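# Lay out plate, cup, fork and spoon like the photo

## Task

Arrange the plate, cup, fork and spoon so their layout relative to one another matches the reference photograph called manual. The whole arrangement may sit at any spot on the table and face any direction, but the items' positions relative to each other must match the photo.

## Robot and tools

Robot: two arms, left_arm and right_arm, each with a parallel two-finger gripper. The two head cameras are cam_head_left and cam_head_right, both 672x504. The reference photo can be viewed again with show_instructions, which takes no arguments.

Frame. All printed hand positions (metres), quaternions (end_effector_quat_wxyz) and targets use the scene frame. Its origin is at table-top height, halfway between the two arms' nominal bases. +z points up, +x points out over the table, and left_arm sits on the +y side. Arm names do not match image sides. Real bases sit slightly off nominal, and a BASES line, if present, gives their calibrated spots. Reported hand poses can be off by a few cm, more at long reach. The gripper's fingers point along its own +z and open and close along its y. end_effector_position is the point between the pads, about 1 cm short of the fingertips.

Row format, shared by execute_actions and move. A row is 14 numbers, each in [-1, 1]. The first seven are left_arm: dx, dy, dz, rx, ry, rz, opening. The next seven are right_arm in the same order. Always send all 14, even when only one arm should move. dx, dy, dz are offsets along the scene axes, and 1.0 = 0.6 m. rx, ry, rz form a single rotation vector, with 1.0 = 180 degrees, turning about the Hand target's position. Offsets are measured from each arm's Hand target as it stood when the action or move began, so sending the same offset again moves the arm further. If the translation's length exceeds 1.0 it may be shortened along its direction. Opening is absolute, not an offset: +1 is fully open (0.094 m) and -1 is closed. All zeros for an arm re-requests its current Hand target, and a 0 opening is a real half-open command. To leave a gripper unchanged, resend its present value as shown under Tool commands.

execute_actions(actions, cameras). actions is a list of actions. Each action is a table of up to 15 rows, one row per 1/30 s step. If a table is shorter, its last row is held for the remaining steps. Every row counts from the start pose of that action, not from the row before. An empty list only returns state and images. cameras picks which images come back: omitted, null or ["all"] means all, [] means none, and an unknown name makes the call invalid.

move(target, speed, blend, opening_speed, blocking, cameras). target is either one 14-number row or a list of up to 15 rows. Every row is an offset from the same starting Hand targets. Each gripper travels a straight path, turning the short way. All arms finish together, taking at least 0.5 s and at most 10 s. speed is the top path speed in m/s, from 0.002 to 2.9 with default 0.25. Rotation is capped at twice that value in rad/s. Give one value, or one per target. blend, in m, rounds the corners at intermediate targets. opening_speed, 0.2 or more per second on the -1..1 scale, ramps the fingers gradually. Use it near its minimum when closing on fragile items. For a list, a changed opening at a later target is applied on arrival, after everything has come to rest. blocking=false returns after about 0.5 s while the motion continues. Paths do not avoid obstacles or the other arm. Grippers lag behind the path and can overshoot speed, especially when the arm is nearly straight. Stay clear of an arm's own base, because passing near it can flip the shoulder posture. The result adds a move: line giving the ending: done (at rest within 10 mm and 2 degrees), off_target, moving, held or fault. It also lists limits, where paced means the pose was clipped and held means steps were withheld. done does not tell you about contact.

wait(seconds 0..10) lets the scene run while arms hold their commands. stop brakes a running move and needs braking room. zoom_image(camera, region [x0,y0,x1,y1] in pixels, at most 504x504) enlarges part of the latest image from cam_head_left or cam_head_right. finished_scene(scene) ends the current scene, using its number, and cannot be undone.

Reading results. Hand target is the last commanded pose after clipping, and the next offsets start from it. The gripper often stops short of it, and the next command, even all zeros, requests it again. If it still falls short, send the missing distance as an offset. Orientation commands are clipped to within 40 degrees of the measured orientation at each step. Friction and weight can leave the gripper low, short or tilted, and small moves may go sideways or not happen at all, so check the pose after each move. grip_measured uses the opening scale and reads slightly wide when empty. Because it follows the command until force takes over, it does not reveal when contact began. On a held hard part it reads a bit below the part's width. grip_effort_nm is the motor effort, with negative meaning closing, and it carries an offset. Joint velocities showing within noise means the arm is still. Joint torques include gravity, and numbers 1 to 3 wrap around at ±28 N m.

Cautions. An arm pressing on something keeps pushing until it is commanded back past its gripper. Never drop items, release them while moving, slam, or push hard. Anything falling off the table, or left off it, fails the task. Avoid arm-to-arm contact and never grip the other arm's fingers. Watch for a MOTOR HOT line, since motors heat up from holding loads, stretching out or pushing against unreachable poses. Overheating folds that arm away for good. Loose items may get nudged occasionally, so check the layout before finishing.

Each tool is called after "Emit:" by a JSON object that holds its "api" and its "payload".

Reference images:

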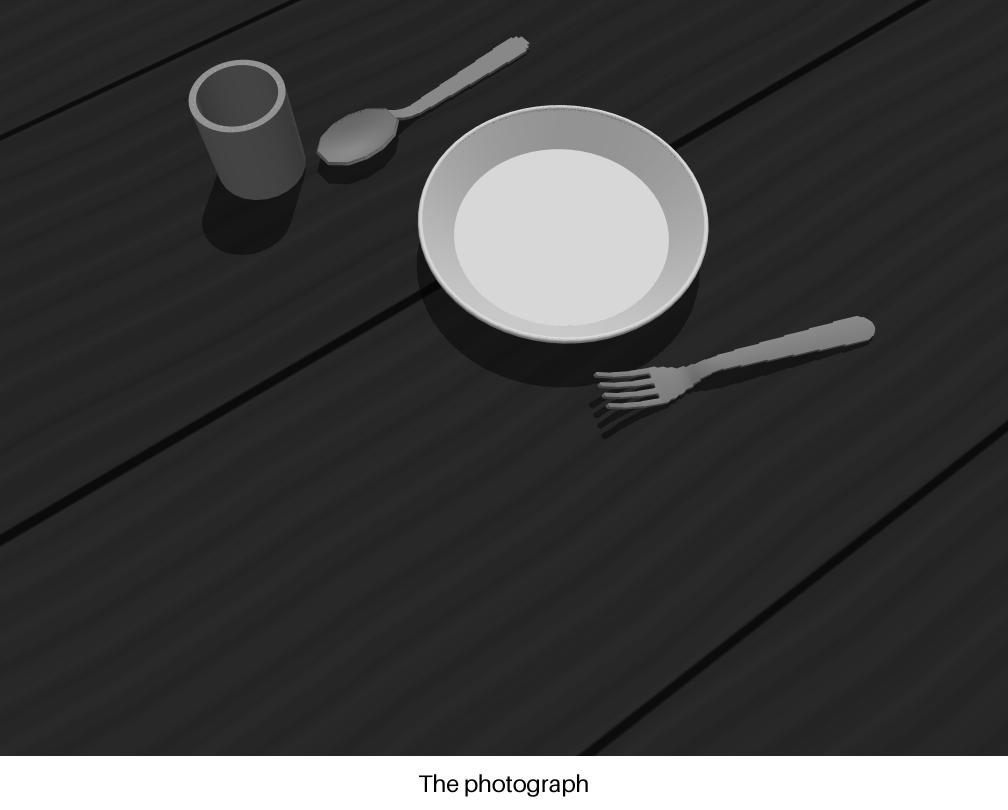

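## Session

Emit:
{"api": "execute_actions", "payload": {"actions": []}}

Scene clock: 0.00 s.
left_arm: end_effector_position=(+0.3402, +0.2534, +0.0618) grip_measured=+1.000 grip_effort_nm=n/a end_effector_quat_wxyz=(+0.518, -0.038, +0.854, +0.030) | right_arm: end_effector_position=(+0.3675, -0.3461, +0.0739) grip_measured=+1.000 grip_effort_nm=n/a end_effector_quat_wxyz=(+0.553, +0.178, +0.801, -0.146)
Joint positions: left_arm=[0.052 1.548 0.377 0.691 -0.043 -0.008 0.094] | right_arm=[0.005 1.612 0.346 0.876 0.431 0.131 0.094]
Joint velocities: within noise
Joint torques (N m): no reading
Motor temperatures (°C): left_arm=[29 41 36 31 32 30 32] | right_arm=[31 34 39 30 32 31 29]
Heat: left arm: 41 °C; right arm: 39 °C.
Hand target: left_arm +0.3456, +0.2517, +0.0722; +0.531, -0.036, +0.846, +0.029 | right_arm +0.3706, -0.3480, +0.0808; +0.561, +0.181, +0.795, -0.145
Tool commands: left_gripper/opening=+1.0 right_gripper/opening=+1.0

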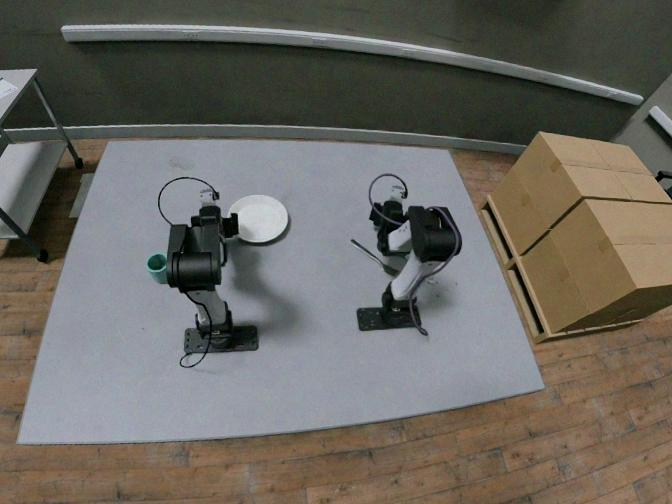

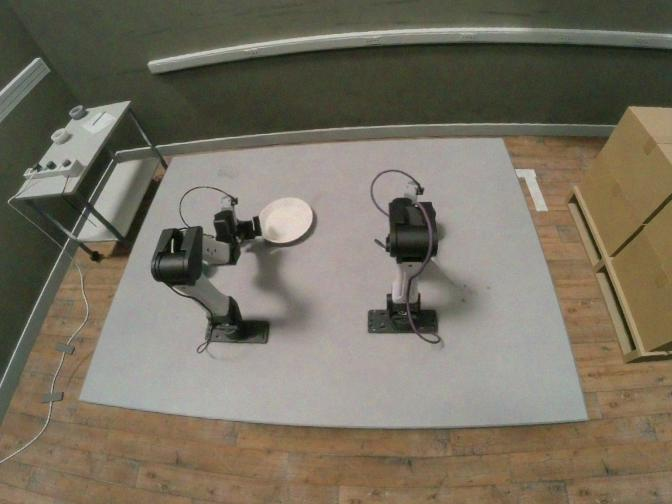

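Emit:
{"api": "move", "payload": {"target": [[-0.05,0,0.28,0,0,0,1,-0.05,-0.0,0.28,0,0,0,1],[-0.2,0,0.3,-0.0346,0.355,0,1,-0.28,-0.35,0.28,0.18,0.349,0,1]]}}

Emit:
{"api": "zoom_image", "payload": {"camera": "cam_head_left", "region": [310, 200, 460, 312]}}

Emit:
{"api": "zoom_image", "payload": {"camera": "cam_head_left", "region": [140, 180, 290, 292]}}

Scene clock: 17.33 s.
left_arm: end_effector_position=(+0.2340, +0.2524, +0.2465) grip_measured=+1.000 grip_effort_nm=0.012 end_effector_quat_wxyz=(+0.107, -0.048, +0.993, +0.013) | right_arm: end_effector_position=(+0.2043, -0.5578, +0.2431) grip_measured=+1.000 grip_effort_nm=-0.022 end_effector_quat_wxyz=(+0.093, +0.226, +0.967, -0.070)
Joint positions: left_arm=[0.086 1.485 1.696 -1.567 -0.017 -0.006 0.094] | right_arm=[-0.931 1.776 1.989 -1.551 -0.018 -0.489 0.094]
Joint velocities: within noise
Joint torques (N m): left_arm=[0.59 -7.45 4.9 0.77 0.05 0.25] | right_arm=[0.12 -6.08 7.42 0.59 -0.05 -0.12]
Motor temperatures (°C): left_arm=[29 42 38 35 32 30 32] | right_arm=[31 35 41 33 32 31 29]
Heat: left arm: 42 °C; right arm: 41 °C.
Hand target: left_arm +0.2256, +0.2517, +0.2522; +0.001, -0.042, +0.999, +0.000 | right_arm +0.2026, -0.5580, +0.2488; +0.001, +0.221, +0.975, -0.001
Off the commanded pose: left_arm 0.010 m, 12 deg | right_arm 0.006 m, 13 deg.
joint sent to its limit (left arm) — joint 4 (wrist pitch), lower limit. The joint targets are off in orientation, not in position.
joint sent to its limit (right arm) — joint 4 (wrist pitch), lower limit. The joint targets are off in position and orientation.
move: off_target (left_arm, right_arm)

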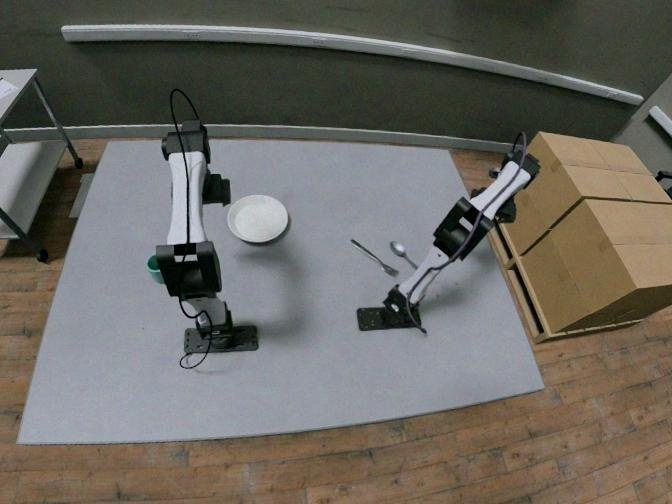

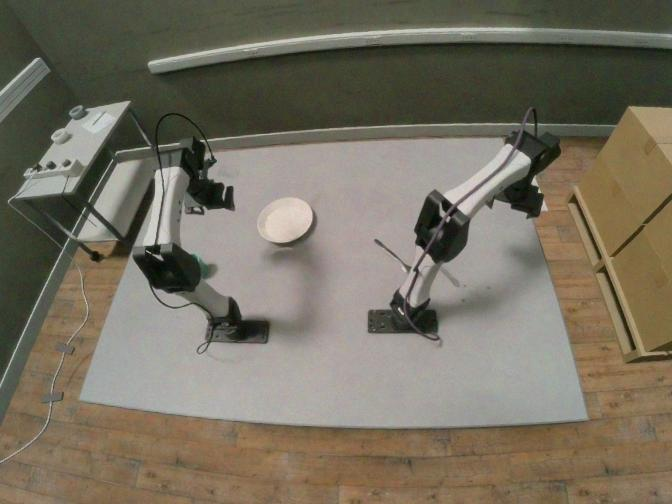

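Scaled by 3.360.

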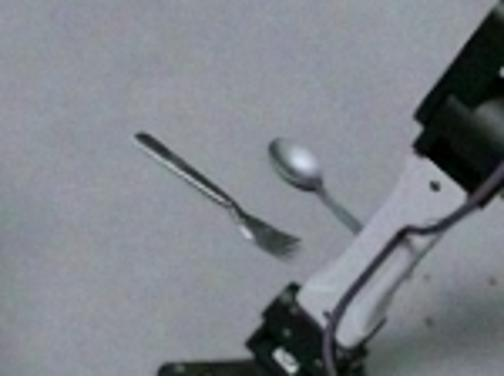

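Scaled by 3.360.

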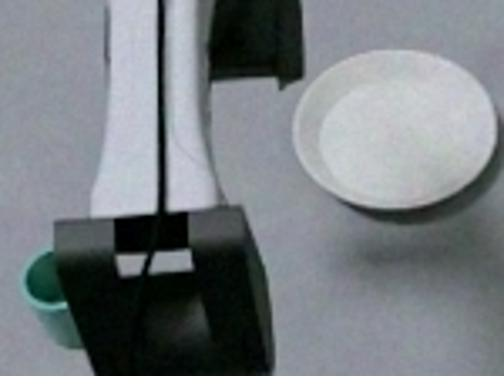

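Emit:
{"api": "move", "payload": {"target": [-0.088,0.257,-0.137,0,0,0,1,-0.018,0.283,-0.215,0,0,0.344,0]}}

Emit:
{"api": "zoom_image", "payload": {"camera": "cam_head_left", "region": [330, 200, 480, 312]}}

Emit:
{"api": "zoom_image", "payload": {"camera": "cam_head_right", "region": [150, 180, 300, 292]}}

Emit:
{"api": "zoom_image", "payload": {"camera": "cam_head_right", "region": [350, 200, 500, 312]}}

Scene clock: 68.33 s.
left_arm: end_effector_position=(+0.1701, +0.4009, +0.1714) grip_measured=+1.000 grip_effort_nm=0.017 end_effector_quat_wxyz=(-0.001, -0.053, +0.999, -0.010) | right_arm: end_effector_position=(+0.1901, -0.3846, +0.1162) grip_measured=+0.002 grip_effort_nm=-0.120 end_effector_quat_wxyz=(-0.006, -0.306, +0.952, +0.017)
Joint positions: left_arm=[0.699 1.606 1.525 -1.503 0.014 0.595 0.094] | right_arm=[-0.525 1.434 1.142 -1.313 -0.014 -1.166 0.047]
Joint velocities: within noise
Joint torques (N m): left_arm=[0.43 -5.68 5.33 0.69 -0.21 0.25] | right_arm=[0.81 -5.56 5.04 0.41 -0.09 -0.18]
Motor temperatures (°C): left_arm=[29 45 40 33 32 30 32] | right_arm=[31 38 47 31 32 31 29]
Heat: left arm: 45 °C; right arm: 47 °C.
Hand target: left_arm +0.1728, +0.4058, +0.1700; +0.001, -0.042, +0.999, +0.000 | right_arm +0.1918, -0.3882, +0.1198; +0.001, -0.312, +0.950, +0.000
Off the commanded pose: left_arm 0.006 m, 2 deg | right_arm 0.005 m, 2 deg.
move: done

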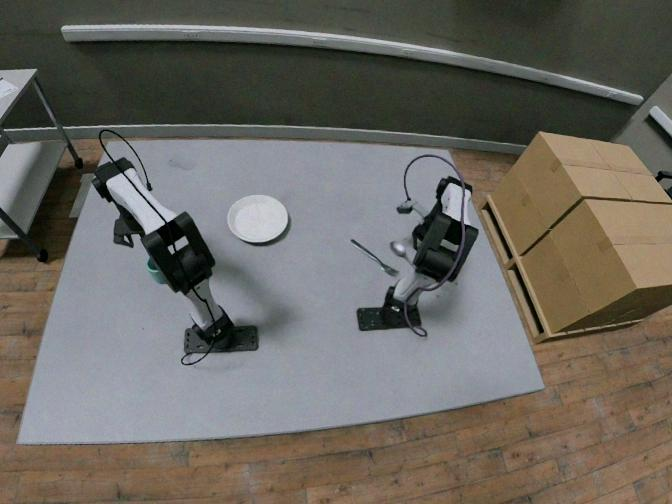

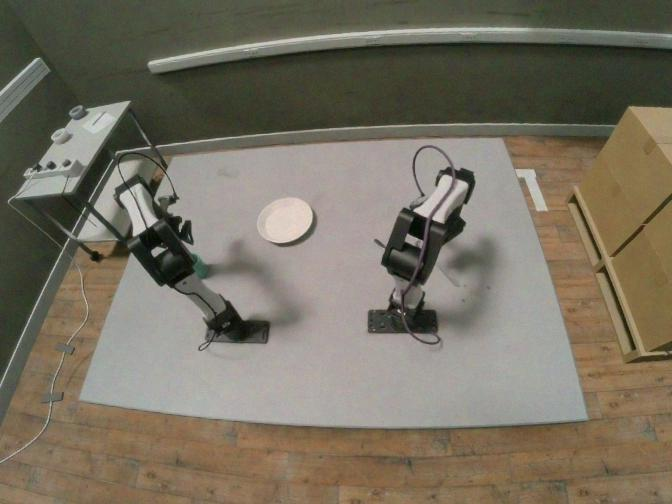

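Scaled by 3.360.

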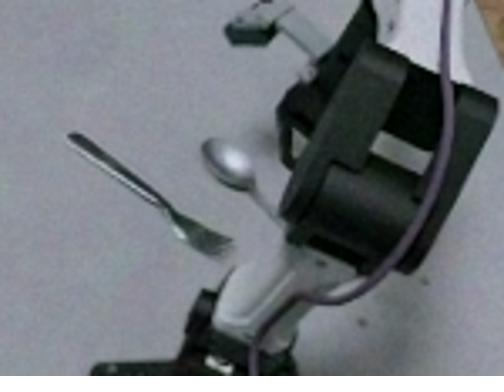

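Scaled by 3.360.

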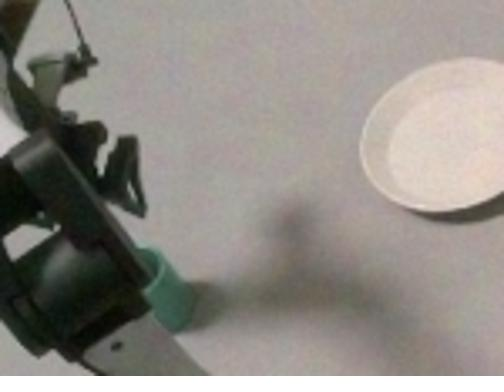

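Scaled by 3.360.

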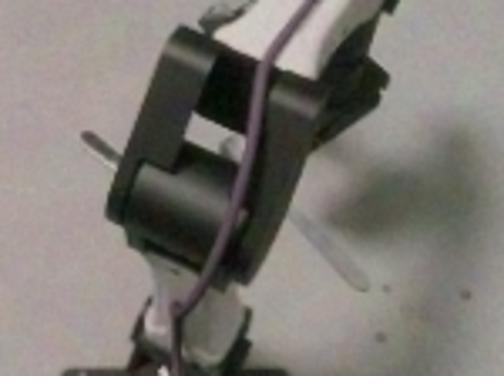

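Emit:
{"api": "move", "payload": {"target": [[0,-0.0,-0.1,0,0,0,1,0,-0.003,-0.14,0,0,0,-0.1],[0.002,-0.0,-0.2,0,0,0,1,0.0,-0.003,-0.191,0,0,0,-0.1]], "speed": [0.15,0.06]}}

Emit:
{"api": "zoom_image", "payload": {"camera": "cam_head_right", "region": [150, 180, 300, 292]}}

Emit:
{"api": "zoom_image", "payload": {"camera": "cam_head_left", "region": [330, 200, 480, 312]}}

Emit:
{"api": "zoom_image", "payload": {"camera": "cam_head_right", "region": [350, 200, 500, 312]}}

Scene clock: 78.67 s.
left_arm: end_effector_position=(+0.1715, +0.4021, +0.0520) grip_measured=+1.000 grip_effort_nm=0.017 end_effector_quat_wxyz=(+0.000, -0.053, +0.999, -0.009) | right_arm: end_effector_position=(+0.1910, -0.3858, +0.0092) grip_measured=-0.098 grip_effort_nm=-0.110 end_effector_quat_wxyz=(+0.001, -0.309, +0.951, +0.007)
Joint positions: left_arm=[0.699 1.647 1.089 -1.024 0.014 0.596 0.094] | right_arm=[-0.525 1.535 0.789 -0.834 -0.011 -1.173 0.042]
Joint velocities: within noise
Joint torques (N m): left_arm=[0.21 -5.83 5.15 0.71 -0.21 0.22] | right_arm=[0.18 -3.29 4.01 0.6 -0.11 -0.17]
Motor temperatures (°C): left_arm=[29 45 40 33 32 30 32] | right_arm=[31 38 46 31 32 31 29]
Heat: left arm: 45 °C; right arm: 46 °C.
Hand target: left_arm +0.1741, +0.4059, +0.0500; +0.001, -0.042, +0.999, +0.000 | right_arm +0.1918, -0.3900, +0.0052; +0.001, -0.312, +0.950, +0.000
Off the commanded pose: left_arm 0.005 m, 2 deg | right_arm 0.006 m, 1 deg.
move: done

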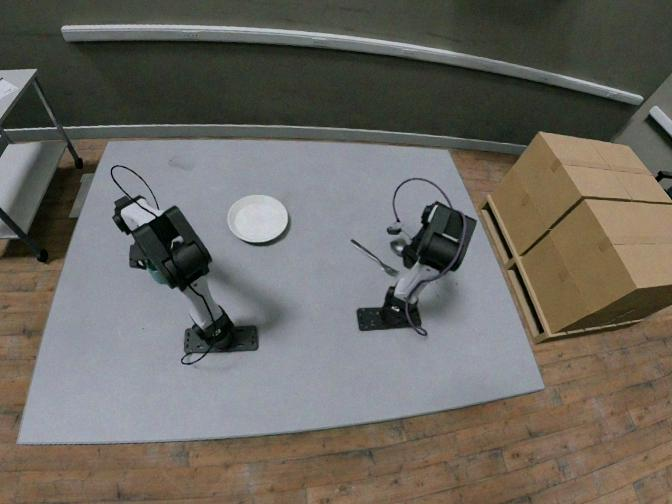

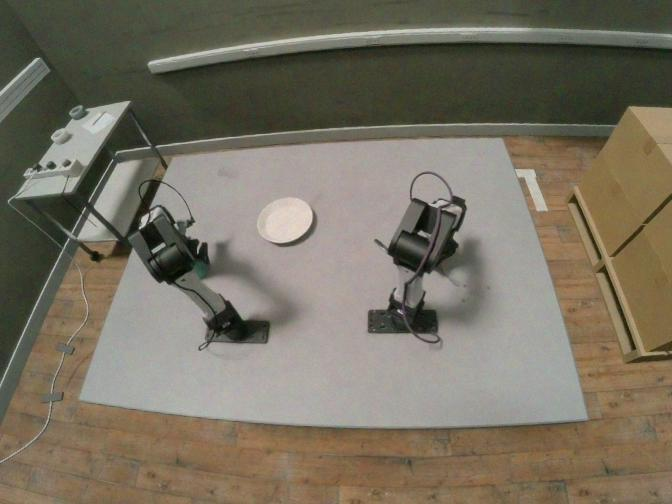

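Scaled by 3.360.

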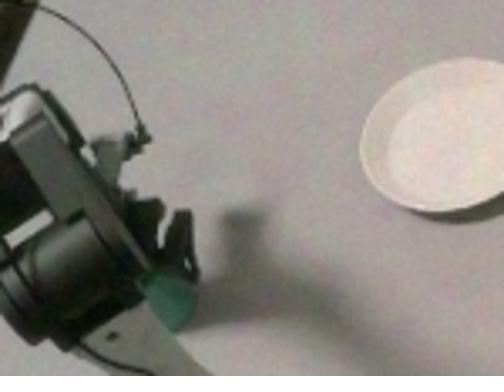

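Scaled by 3.360.

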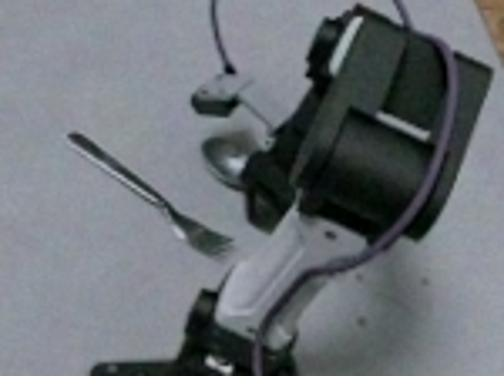

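Scaled by 3.360.

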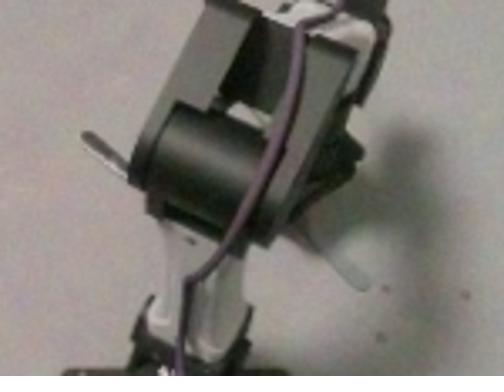

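Close both.

Emit:
{"api": "move", "payload": {"target": [0,0,0,0,0,0,0.2,0,0,0,0,0,0,-1], "opening_speed": 0.5, "cameras": []}}

Emit:
{"api": "move", "payload": {"target": [0,0,0.12,0,0,0,0.2,0,0,0.22,0,0,0,-1], "speed": 0.12}}

Emit:
{"api": "zoom_image", "payload": {"camera": "cam_head_left", "region": [330, 200, 480, 312]}}

Scene clock: 85.53 s.
left_arm: end_effector_position=(+0.1722, +0.4034, +0.0519) grip_measured=+0.373 grip_effort_nm=-1.018 end_effector_quat_wxyz=(+0.001, -0.053, +0.999, -0.006) | right_arm: end_effector_position=(+0.1940, -0.3886, +0.0092) grip_measured=-0.802 grip_effort_nm=-1.053 end_effector_quat_wxyz=(+0.005, -0.309, +0.951, +0.000)
Joint positions: left_arm=[0.699 1.647 1.089 -1.018 0.011 0.596 0.064] | right_arm=[-0.526 1.535 0.789 -0.818 -0.008 -1.173 0.009]
Joint velocities: within noise
Joint torques (N m): left_arm=[0.23 -5.89 5.14 0.64 -0.17 0.23] | right_arm=[0.17 -3.36 4.11 0.45 -0.14 -0.17]
Motor temperatures (°C): left_arm=[29 45 40 33 32 30 32] | right_arm=[31 38 45 31 32 31 29]
Heat: left arm: 45 °C; right arm: 45 °C.
Hand target: left_arm +0.1741, +0.4059, +0.0500; +0.001, -0.042, +0.999, +0.000 | right_arm +0.1918, -0.3900, +0.0052; +0.001, -0.312, +0.950, +0.000
Off the commanded pose: left_arm 0.004 m, 1 deg | right_arm 0.005 m, 1 deg.
move: done
No camera images: "cameras" was empty.

Scene clock: 87.53 s.
left_arm: end_effector_position=(+0.1702, +0.4017, +0.1022) grip_measured=+0.373 grip_effort_nm=-1.023 end_effector_quat_wxyz=(-0.020, -0.053, +0.998, -0.022) | right_arm: end_effector_position=(+0.1909, -0.3868, +0.1255) grip_measured=-0.803 grip_effort_nm=-1.067 end_effector_quat_wxyz=(-0.007, -0.309, +0.951, +0.014)
Joint positions: left_arm=[0.699 1.644 1.288 -1.273 0.011 0.596 0.064] | right_arm=[-0.526 1.436 1.18 -1.345 -0.008 -1.173 0.009]
Joint velocities: within noise
Joint torques (N m): left_arm=[0.18 -10.67 8.21 0.15 -0.17 0.22] | right_arm=[0.18 -5.41 7.64 0.06 -0.14 -0.17]
Motor temperatures (°C): left_arm=[29 45 41 32 32 30 32] | right_arm=[31 38 45 31 32 31 29]
Heat: left arm: 45 °C; right arm: 45 °C.
Hand target: left_arm +0.1740, +0.4058, +0.1220; +0.001, -0.042, +0.999, +0.000 | right_arm +0.1918, -0.3900, +0.1372; +0.001, -0.312, +0.950, +0.000
Off the commanded pose: left_arm 0.021 m, 4 deg | right_arm 0.012 m, 2 deg.
move: off_target (left_arm, right_arm)

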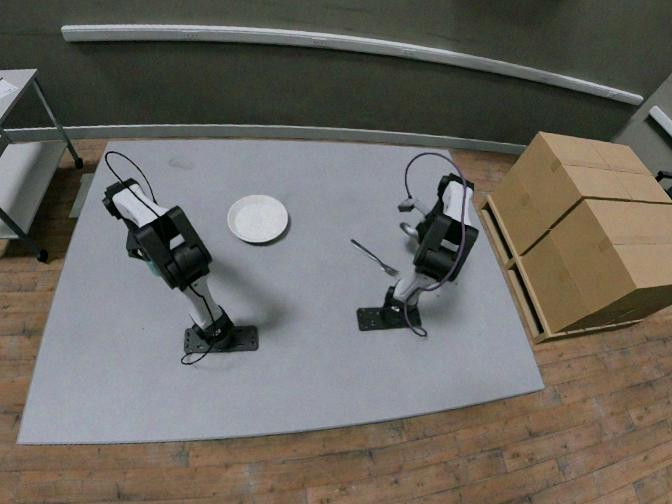

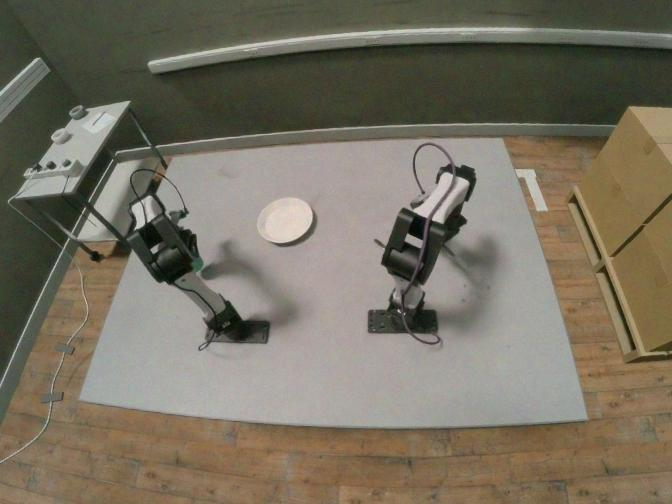

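Scaled by 3.360.

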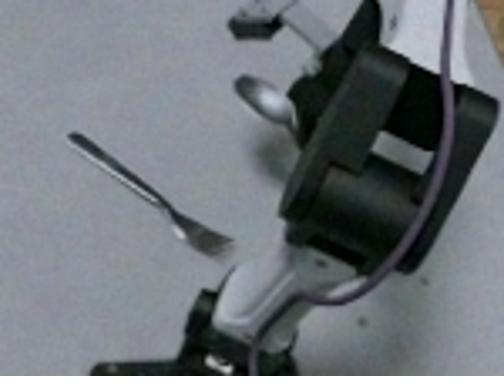

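Emit:
{"api": "move", "payload": {"target": [[0.0,-0.0,0.06,0,0,0,0.2,0.06,0.28,0.04,0,0,0.28,-1],[0.188,-0.108,0.06,0,0,0,0.2,0.02,0.567,0.02,0,0,0.556,-1],[0.188,-0.108,-0.1,0,0,0,0.2,0.02,0.567,-0.18,0,0,0.556,-1]], "speed": [0.2,0.2,0.08]}}

Emit:
{"api": "zoom_image", "payload": {"camera": "cam_head_left", "region": [250, 190, 400, 302]}}

Emit:
{"api": "zoom_image", "payload": {"camera": "cam_head_right", "region": [170, 180, 320, 292]}}

Scene clock: 104.10 s.
left_arm: end_effector_position=(+0.2806, +0.3399, +0.0611) grip_measured=+0.373 grip_effort_nm=-1.013 end_effector_quat_wxyz=(-0.009, -0.036, +0.999, -0.008) | right_arm: end_effector_position=(+0.2004, -0.0524, +0.0293) grip_measured=-0.803 grip_effort_nm=-1.057 end_effector_quat_wxyz=(+0.006, +0.926, -0.377, -0.006)
Joint positions: left_arm=[0.345 1.885 1.414 -1.121 0.01 0.275 0.064] | right_arm=[0.825 1.762 1.125 -0.949 -0.006 -1.562 0.009]
Joint velocities: within noise
Joint torques (N m): left_arm=[-0.14 -8.81 5.75 0.66 -0.2 -0.23] | right_arm=[0.72 -6.17 5 0.41 -0.17 -0.18]
Motor temperatures (°C): left_arm=[29 47 44 32 32 30 33] | right_arm=[31 38 46 31 32 31 30]
Heat: left arm: 47 °C; right arm: 46 °C.
Hand target: left_arm +0.2869, +0.3411, +0.0620; +0.001, -0.042, +0.999, +0.000 | right_arm +0.2038, -0.0498, +0.0292; -0.001, +0.929, -0.371, -0.001
Off the commanded pose: left_arm 0.006 m, 2 deg | right_arm 0.004 m, 1 deg.
move: done

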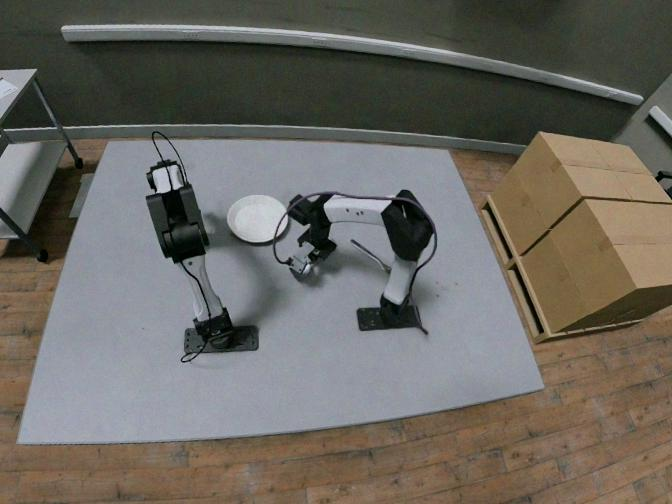

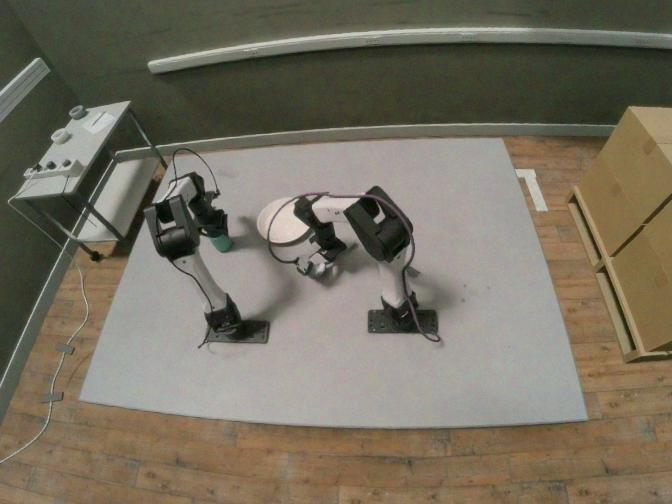

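Scaled by 3.360.

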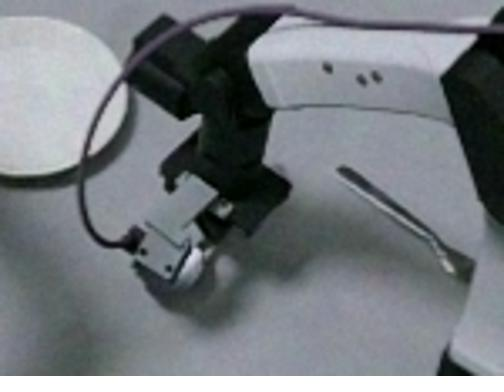

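Scaled by 3.360.

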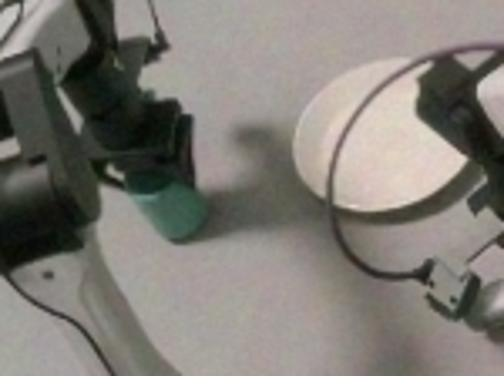

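Emit:
{"api": "move", "payload": {"target": [[0.0,-0.0,-0.016,0,0,0,0.2,0,0,-0.033,0,0,0,-1],[0.0,-0.0,-0.016,0,0,0,1,0,0,-0.033,0,0,0,-0.4],[0.0,-0.0,0.2,0,0,0,1,0,0,0.22,0,0,0,-0.4]], "speed": [0.04,0.1,0.12], "opening_speed": 0.8, "cameras": []}}

Emit:
{"api": "move", "payload": {"target": [[0.0,0,0.05,0,0,0,1,0,-0.6,0.0,0,0,0.5,-0.4]]}}

Emit:
{"api": "zoom_image", "payload": {"camera": "cam_head_left", "region": [250, 190, 400, 302]}}

Emit:
{"api": "zoom_image", "payload": {"camera": "cam_head_right", "region": [200, 180, 350, 292]}}

Scene clock: 118.13 s.
left_arm: end_effector_position=(+0.2852, +0.3416, +0.1759) grip_measured=+0.998 grip_effort_nm=0.129 end_effector_quat_wxyz=(-0.002, -0.036, +0.999, -0.006) | right_arm: end_effector_position=(+0.2029, -0.0498, +0.1496) grip_measured=-0.402 grip_effort_nm=0.071 end_effector_quat_wxyz=(+0.010, +0.926, -0.377, -0.007)
Joint positions: left_arm=[0.345 1.891 1.882 -1.569 0.01 0.275 0.094] | right_arm=[0.825 1.712 1.553 -1.436 -0.006 -1.563 0.028]
Joint velocities: within noise
Joint torques (N m): left_arm=[-0.13 -8.8 7.32 0.31 -0.2 -0.23] | right_arm=[0.72 -7.66 7.28 0.01 -0.17 -0.17]
Motor temperatures (°C): left_arm=[29 47 44 32 32 30 33] | right_arm=[31 39 45 31 32 31 30]
Heat: left arm: 47 °C; right arm: 45 °C.
Hand target: left_arm +0.2869, +0.3411, +0.1820; +0.001, -0.042, +0.999, +0.000 | right_arm +0.2038, -0.0498, +0.1612; -0.001, +0.929, -0.371, -0.001
Off the commanded pose: left_arm 0.006 m, 1 deg | right_arm 0.012 m, 2 deg.
joint sent to its limit (left arm) — joint 4 (wrist pitch), lower limit. The joint targets still meet the commanded pose.
move: off_target (right_arm)
No camera images: "cameras" was empty.

Scene clock: 123.80 s.
left_arm: end_effector_position=(+0.2882, +0.3427, +0.1903) grip_measured=+0.998 grip_effort_nm=0.129 end_effector_quat_wxyz=(+0.022, -0.036, +0.999, +0.002) | right_arm: end_effector_position=(+0.1999, -0.4116, +0.1571) grip_measured=-0.402 grip_effort_nm=0.061 end_effector_quat_wxyz=(+0.673, +0.734, -0.049, +0.072)
Joint positions: left_arm=[0.345 1.868 1.91 -1.57 0.01 0.275 0.094] | right_arm=[0.161 1.724 0.817 -1.55 1.438 -2.078 0.028]
Joint velocities: within noise
Joint torques (N m): left_arm=[-0.16 -12.78 7.57 0.43 -0.2 -0.22] | right_arm=[1.02 -3.73 2.92 -1.39 0.59 -0.22]
Motor temperatures (°C): left_arm=[29 48 45 32 32 30 33] | right_arm=[31 38 45 31 32 31 30]
Heat: left arm: 48 °C; right arm: 45 °C.
Hand target: left_arm +0.2869, +0.3411, +0.2120; +0.001, -0.042, +0.999, +0.000 | right_arm +0.2038, -0.4098, +0.1613; +0.431, +0.889, +0.144, +0.048
Off the commanded pose: left_arm 0.022 m, 2 deg | right_arm 0.006 m, 98 deg; orientation clipped.
joint sent to its limit (left arm) — joint 4 (wrist pitch), lower limit. The joint targets are off in position and orientation.
joint sent to its limit (right arm) — joint 4 (wrist pitch), lower limit; joint 6 (wrist roll), lower limit. The joint targets are off in orientation, not in position.
move: off_target (left_arm, right_arm); limits=paced

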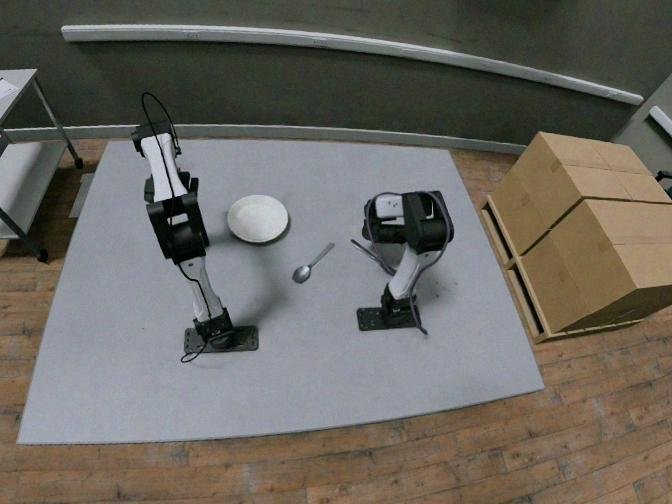

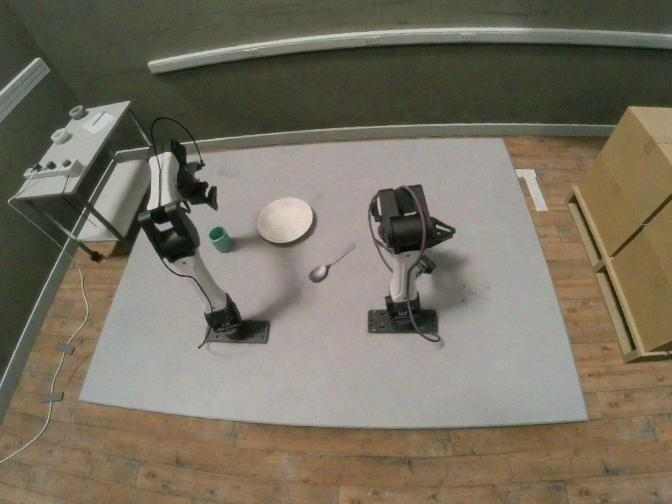

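Scaled by 3.360.

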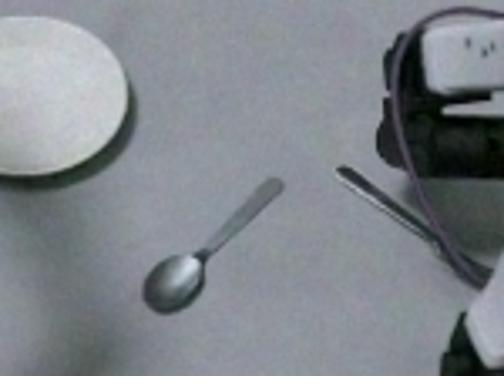

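Scaled by 3.360.

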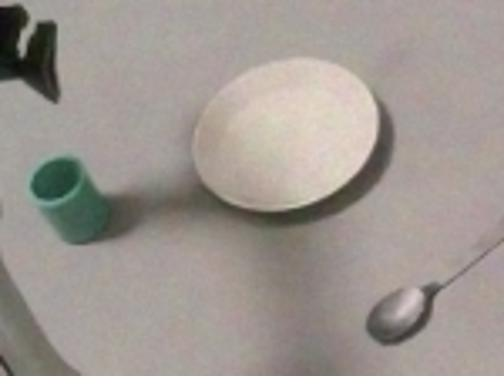

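Emit:
{"api": "move", "payload": {"target": [[-0.07,-0.35,-0.03,0,0,-0.14,0,0,-0.05,0,0.0935,-0.1675,-0.387,-0.1],[-0.1415,-0.677,-0.187,0,0,-0.284,-0.2,0,-0.05,0,0.187,-0.335,-0.774,-0.1]], "blend": [0.05,0]}}

Emit:
{"api": "zoom_image", "payload": {"camera": "cam_head_left", "region": [250, 190, 400, 302]}}

Scene clock: 147.90 s.
left_arm: end_effector_position=(+0.1919, -0.0573, +0.0961) grip_measured=-0.198 grip_effort_nm=-0.105 end_effector_quat_wxyz=(-0.018, +0.403, +0.915, +0.005) | right_arm: end_effector_position=(+0.2013, -0.4405, +0.1565) grip_measured=-0.102 grip_effort_nm=0.056 end_effector_quat_wxyz=(-0.015, -0.393, +0.920, +0.012)
Joint positions: left_arm=[-0.879 1.974 1.676 -1.31 0.008 -0.047 0.038] | right_arm=[-0.663 1.597 1.455 -1.465 0.015 -1.489 0.042]
Joint velocities: within noise
Joint torques (N m): left_arm=[0.05 -8.9 7.8 0.65 -0.2 -0.21] | right_arm=[-0.27 -7.21 4.81 0.37 -0.36 0.03]
Motor temperatures (°C): left_arm=[29 52 46 32 32 30 32] | right_arm=[31 38 43 32 32 31 29]
Heat: left arm: 52 °C; right arm: 43 °C.
Hand target: left_arm +0.2019, -0.0651, +0.0998; +0.001, +0.393, +0.920, +0.000 | right_arm +0.2038, -0.4399, +0.1612; +0.000, -0.388, +0.922, +0.000
Off the commanded pose: left_arm 0.013 m, 3 deg | right_arm 0.005 m, 2 deg.
move: off_target (left_arm); target 2's new opening was sent with left_arm's hand 0.013 m and 3 deg from that target

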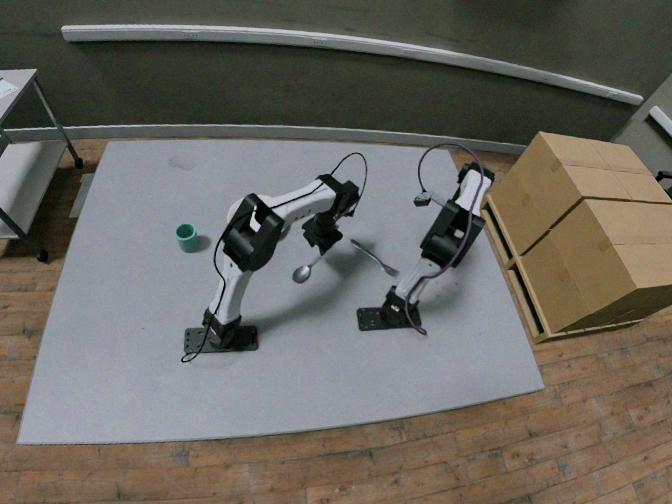

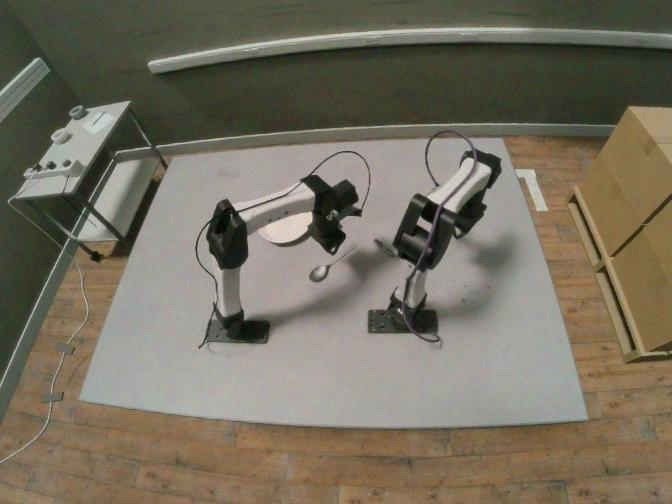

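Scaled by 3.360.

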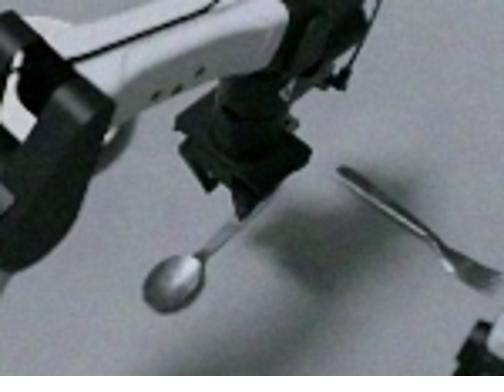

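Emit:
{"api": "move", "payload": {"target": [[0,0.0,-0.13,0,0,0,-0.2,0,0,0,0,0,0,-0.1],[0,0.0,-0.174,0,0,0,-0.2,0,0,0,0,0,0,-0.1],[0,0,-0.174,0,0,0,-1,0,0,0,0,0,0,-0.1]], "speed": [0.15,0.05,0.05], "opening_speed": 0.6}}

Emit:
{"api": "zoom_image", "payload": {"camera": "cam_head_left", "region": [250, 190, 400, 302]}}

Scene clock: 158.63 s.
left_arm: end_effector_position=(+0.2030, -0.0618, +0.0083) grip_measured=-0.793 grip_effort_nm=-1.018 end_effector_quat_wxyz=(+0.001, +0.398, +0.918, +0.000) | right_arm: end_effector_position=(+0.2014, -0.4404, +0.1565) grip_measured=-0.102 grip_effort_nm=0.066 end_effector_quat_wxyz=(-0.015, -0.393, +0.920, +0.012)
Joint positions: left_arm=[-0.868 2.051 1.431 -0.948 -0.001 -0.048 0.01] | right_arm=[-0.663 1.597 1.455 -1.465 0.015 -1.489 0.042]
Joint velocities: within noise
Joint torques (N m): left_arm=[0.03 -7.97 3.86 0.97 -0.11 -0.2] | right_arm=[-0.27 -7.2 4.79 0.36 -0.35 0.03]
Motor temperatures (°C): left_arm=[29 51 46 32 32 30 32] | right_arm=[31 39 43 31 32 31 29]
Heat: left arm: 51 °C; right arm: 43 °C.
Hand target: left_arm +0.2019, -0.0651, -0.0046; +0.001, +0.393, +0.920, +0.000 | right_arm +0.2038, -0.4398, +0.1612; +0.000, -0.388, +0.922, +0.000
Off the commanded pose: left_arm 0.013 m, 1 deg | right_arm 0.005 m, 2 deg.
move: off_target (left_arm); target 3's new opening was sent with left_arm's hand 0.015 m and 2 deg from that target

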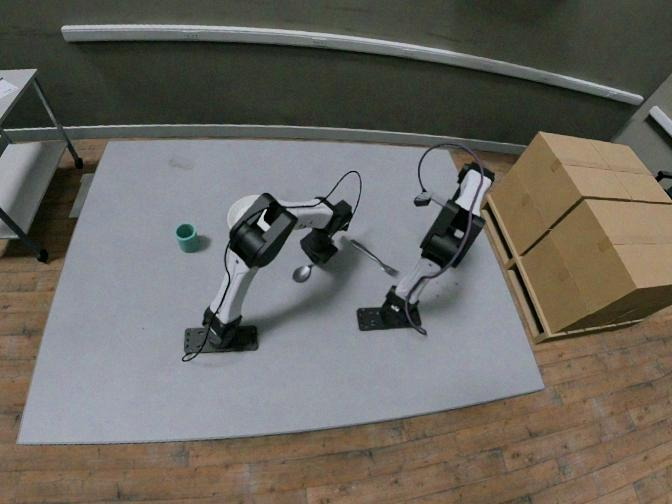

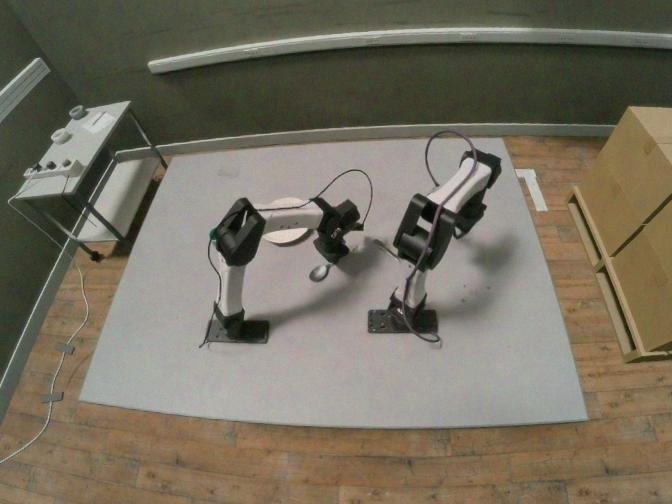

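Scaled by 3.360.

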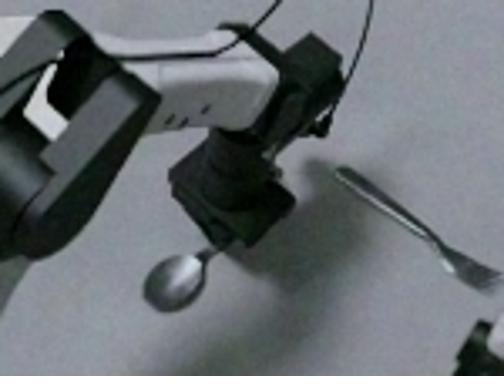

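Emit:
{"api": "move", "payload": {"target": [[0,0.0,0.27,0,0,0,-1,0,0,0,0,0,0,-0.1],[0.3645,0.56,0.27,0,0,0.16,-1,0,0,0,0,0,0,-0.1],[0.3645,0.56,0.085,0,0,0.16,-1,0,0,0,0,0,0,-0.1]], "speed": [0.15,0.25,0.1]}}

Emit:
{"api": "zoom_image", "payload": {"camera": "cam_head_right", "region": [200, 140, 350, 252]}}

Scene clock: 174.40 s.
left_arm: end_effector_position=(+0.4142, +0.2748, +0.0335) grip_measured=-0.794 grip_effort_nm=-1.013 end_effector_quat_wxyz=(-0.022, +0.137, +0.990, -0.005) | right_arm: end_effector_position=(+0.2014, -0.4404, +0.1565) grip_measured=-0.102 grip_effort_nm=0.061 end_effector_quat_wxyz=(-0.015, -0.393, +0.920, +0.012)
Joint positions: left_arm=[0.106 2.414 2.135 -1.336 0 0.383 0.01] | right_arm=[-0.663 1.597 1.455 -1.465 0.015 -1.489 0.042]
Joint velocities: within noise
Joint torques (N m): left_arm=[-0.31 -16.2 5.26 0.59 -0.09 0.26] | right_arm=[-0.27 -7.21 4.82 0.36 -0.36 0.03]
Motor temperatures (°C): left_arm=[29 53 45 32 32 30 33] | right_arm=[31 39 43 31 32 31 29]
Heat: left arm: 53 °C; right arm: 43 °C.
Hand target: left_arm +0.4207, +0.2709, +0.0464; +0.001, +0.152, +0.988, +0.000 | right_arm +0.2038, -0.4398, +0.1612; +0.000, -0.388, +0.922, +0.000
Off the commanded pose: left_arm 0.015 m, 3 deg | right_arm 0.005 m, 2 deg.
move: off_target (left_arm)

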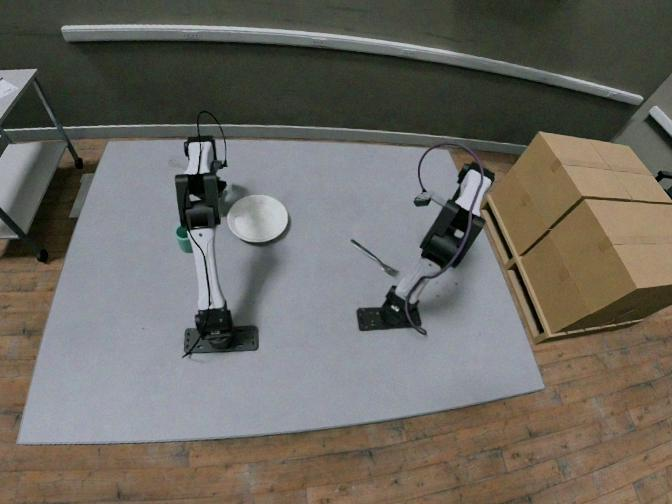

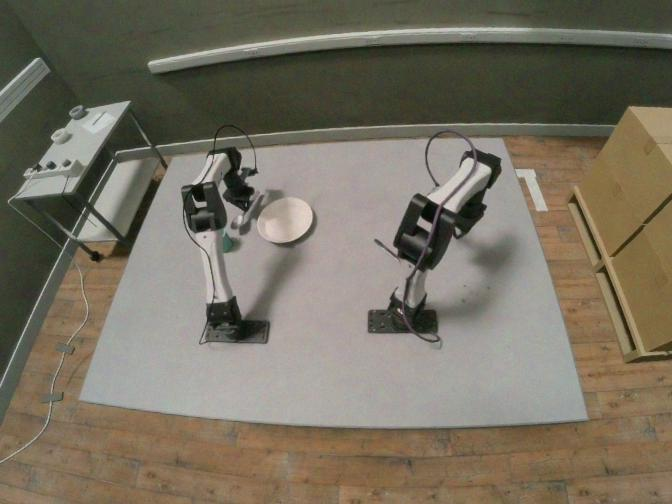

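Scaled by 3.360.

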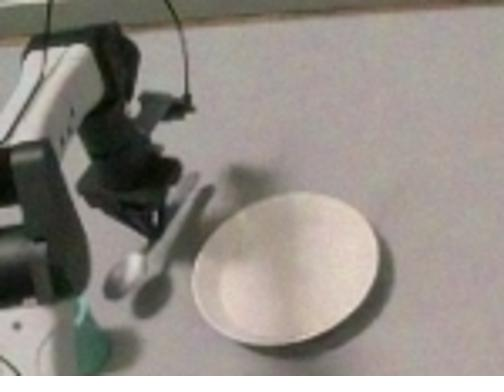

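Emit:
{"api": "move", "payload": {"target": [[0,0.005,-0.047,0,0,0,-1,0,0,0,0,0,0,-0.1],[0,0.005,-0.047,0,0,0,-0.5,0,0,0,0,0,0,-0.1],[0,0.005,0.2,0,0,0,-0.5,0.024,0.298,-0.07,0,0,0,-0.1]], "speed": [0.04,0.1,0.15], "opening_speed": 1}}

Emit:
{"api": "zoom_image", "payload": {"camera": "cam_head_left", "region": [310, 190, 460, 302]}}

Emit:
{"api": "zoom_image", "payload": {"camera": "cam_head_right", "region": [200, 140, 350, 252]}}

Scene clock: 185.03 s.
left_arm: end_effector_position=(+0.4217, +0.2756, +0.1407) grip_measured=-0.502 grip_effort_nm=0.134 end_effector_quat_wxyz=(+0.047, +0.140, +0.989, +0.012) | right_arm: end_effector_position=(+0.2148, -0.2622, +0.1170) grip_measured=-0.102 grip_effort_nm=0.061 end_effector_quat_wxyz=(-0.015, -0.391, +0.920, +0.005)
Joint positions: left_arm=[0.106 2.342 2.436 -1.568 0 0.39 0.023] | right_arm=[0.051 1.405 1.121 -1.317 0.002 -0.772 0.042]
Joint velocities: within noise
Joint torques (N m): left_arm=[0.24 -16.81 7.1 0.53 -0.08 0.24] | right_arm=[1.02 -4.78 5 0.46 -0.21 0.04]
Motor temperatures (°C): left_arm=[29 59 45 32 32 30 33] | right_arm=[31 39 43 31 32 31 29]
Heat: left arm: 59 °C; right arm: 43 °C.
Hand target: left_arm +0.4207, +0.2739, +0.1664; +0.001, +0.152, +0.988, +0.000 | right_arm +0.2181, -0.2610, +0.1192; +0.000, -0.388, +0.922, +0.000
Off the commanded pose: left_arm 0.026 m, 6 deg | right_arm 0.004 m, 2 deg.
joint sent to its limit (left arm) — joint 4 (wrist pitch), lower limit. The joint targets are off in position and orientation.
move: off_target (left_arm)

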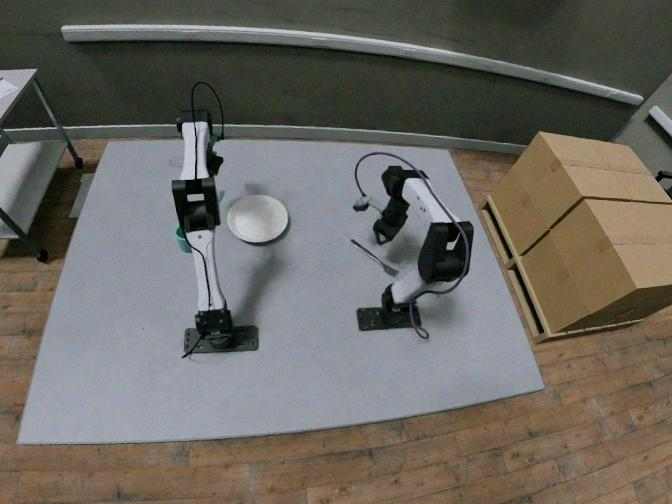

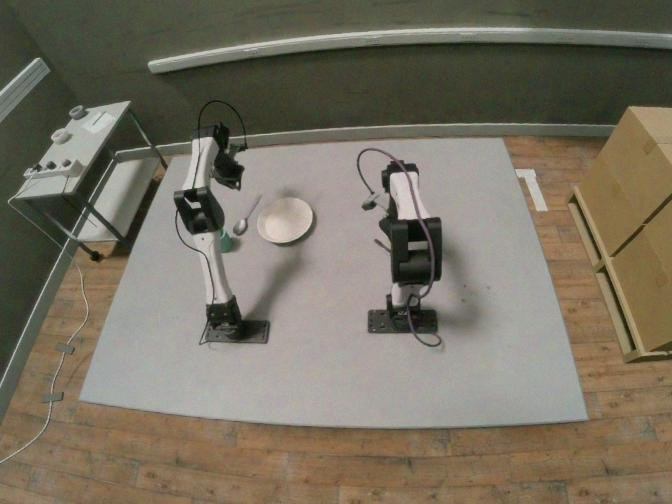

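Scaled by 3.360.

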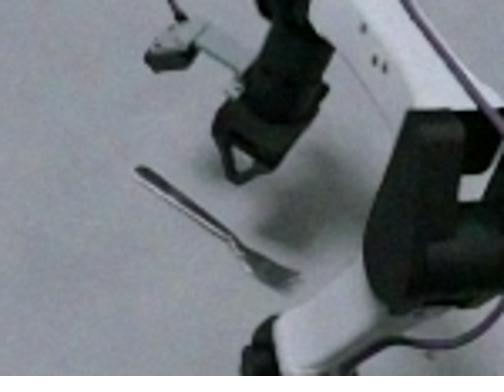

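Scaled by 3.360.

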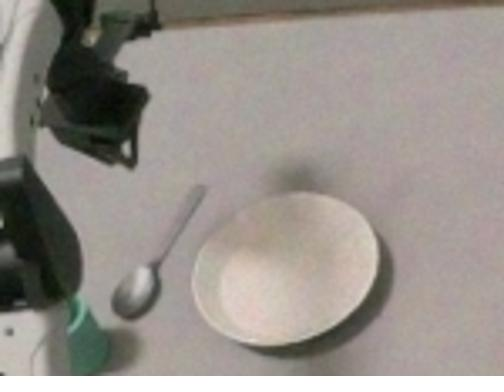

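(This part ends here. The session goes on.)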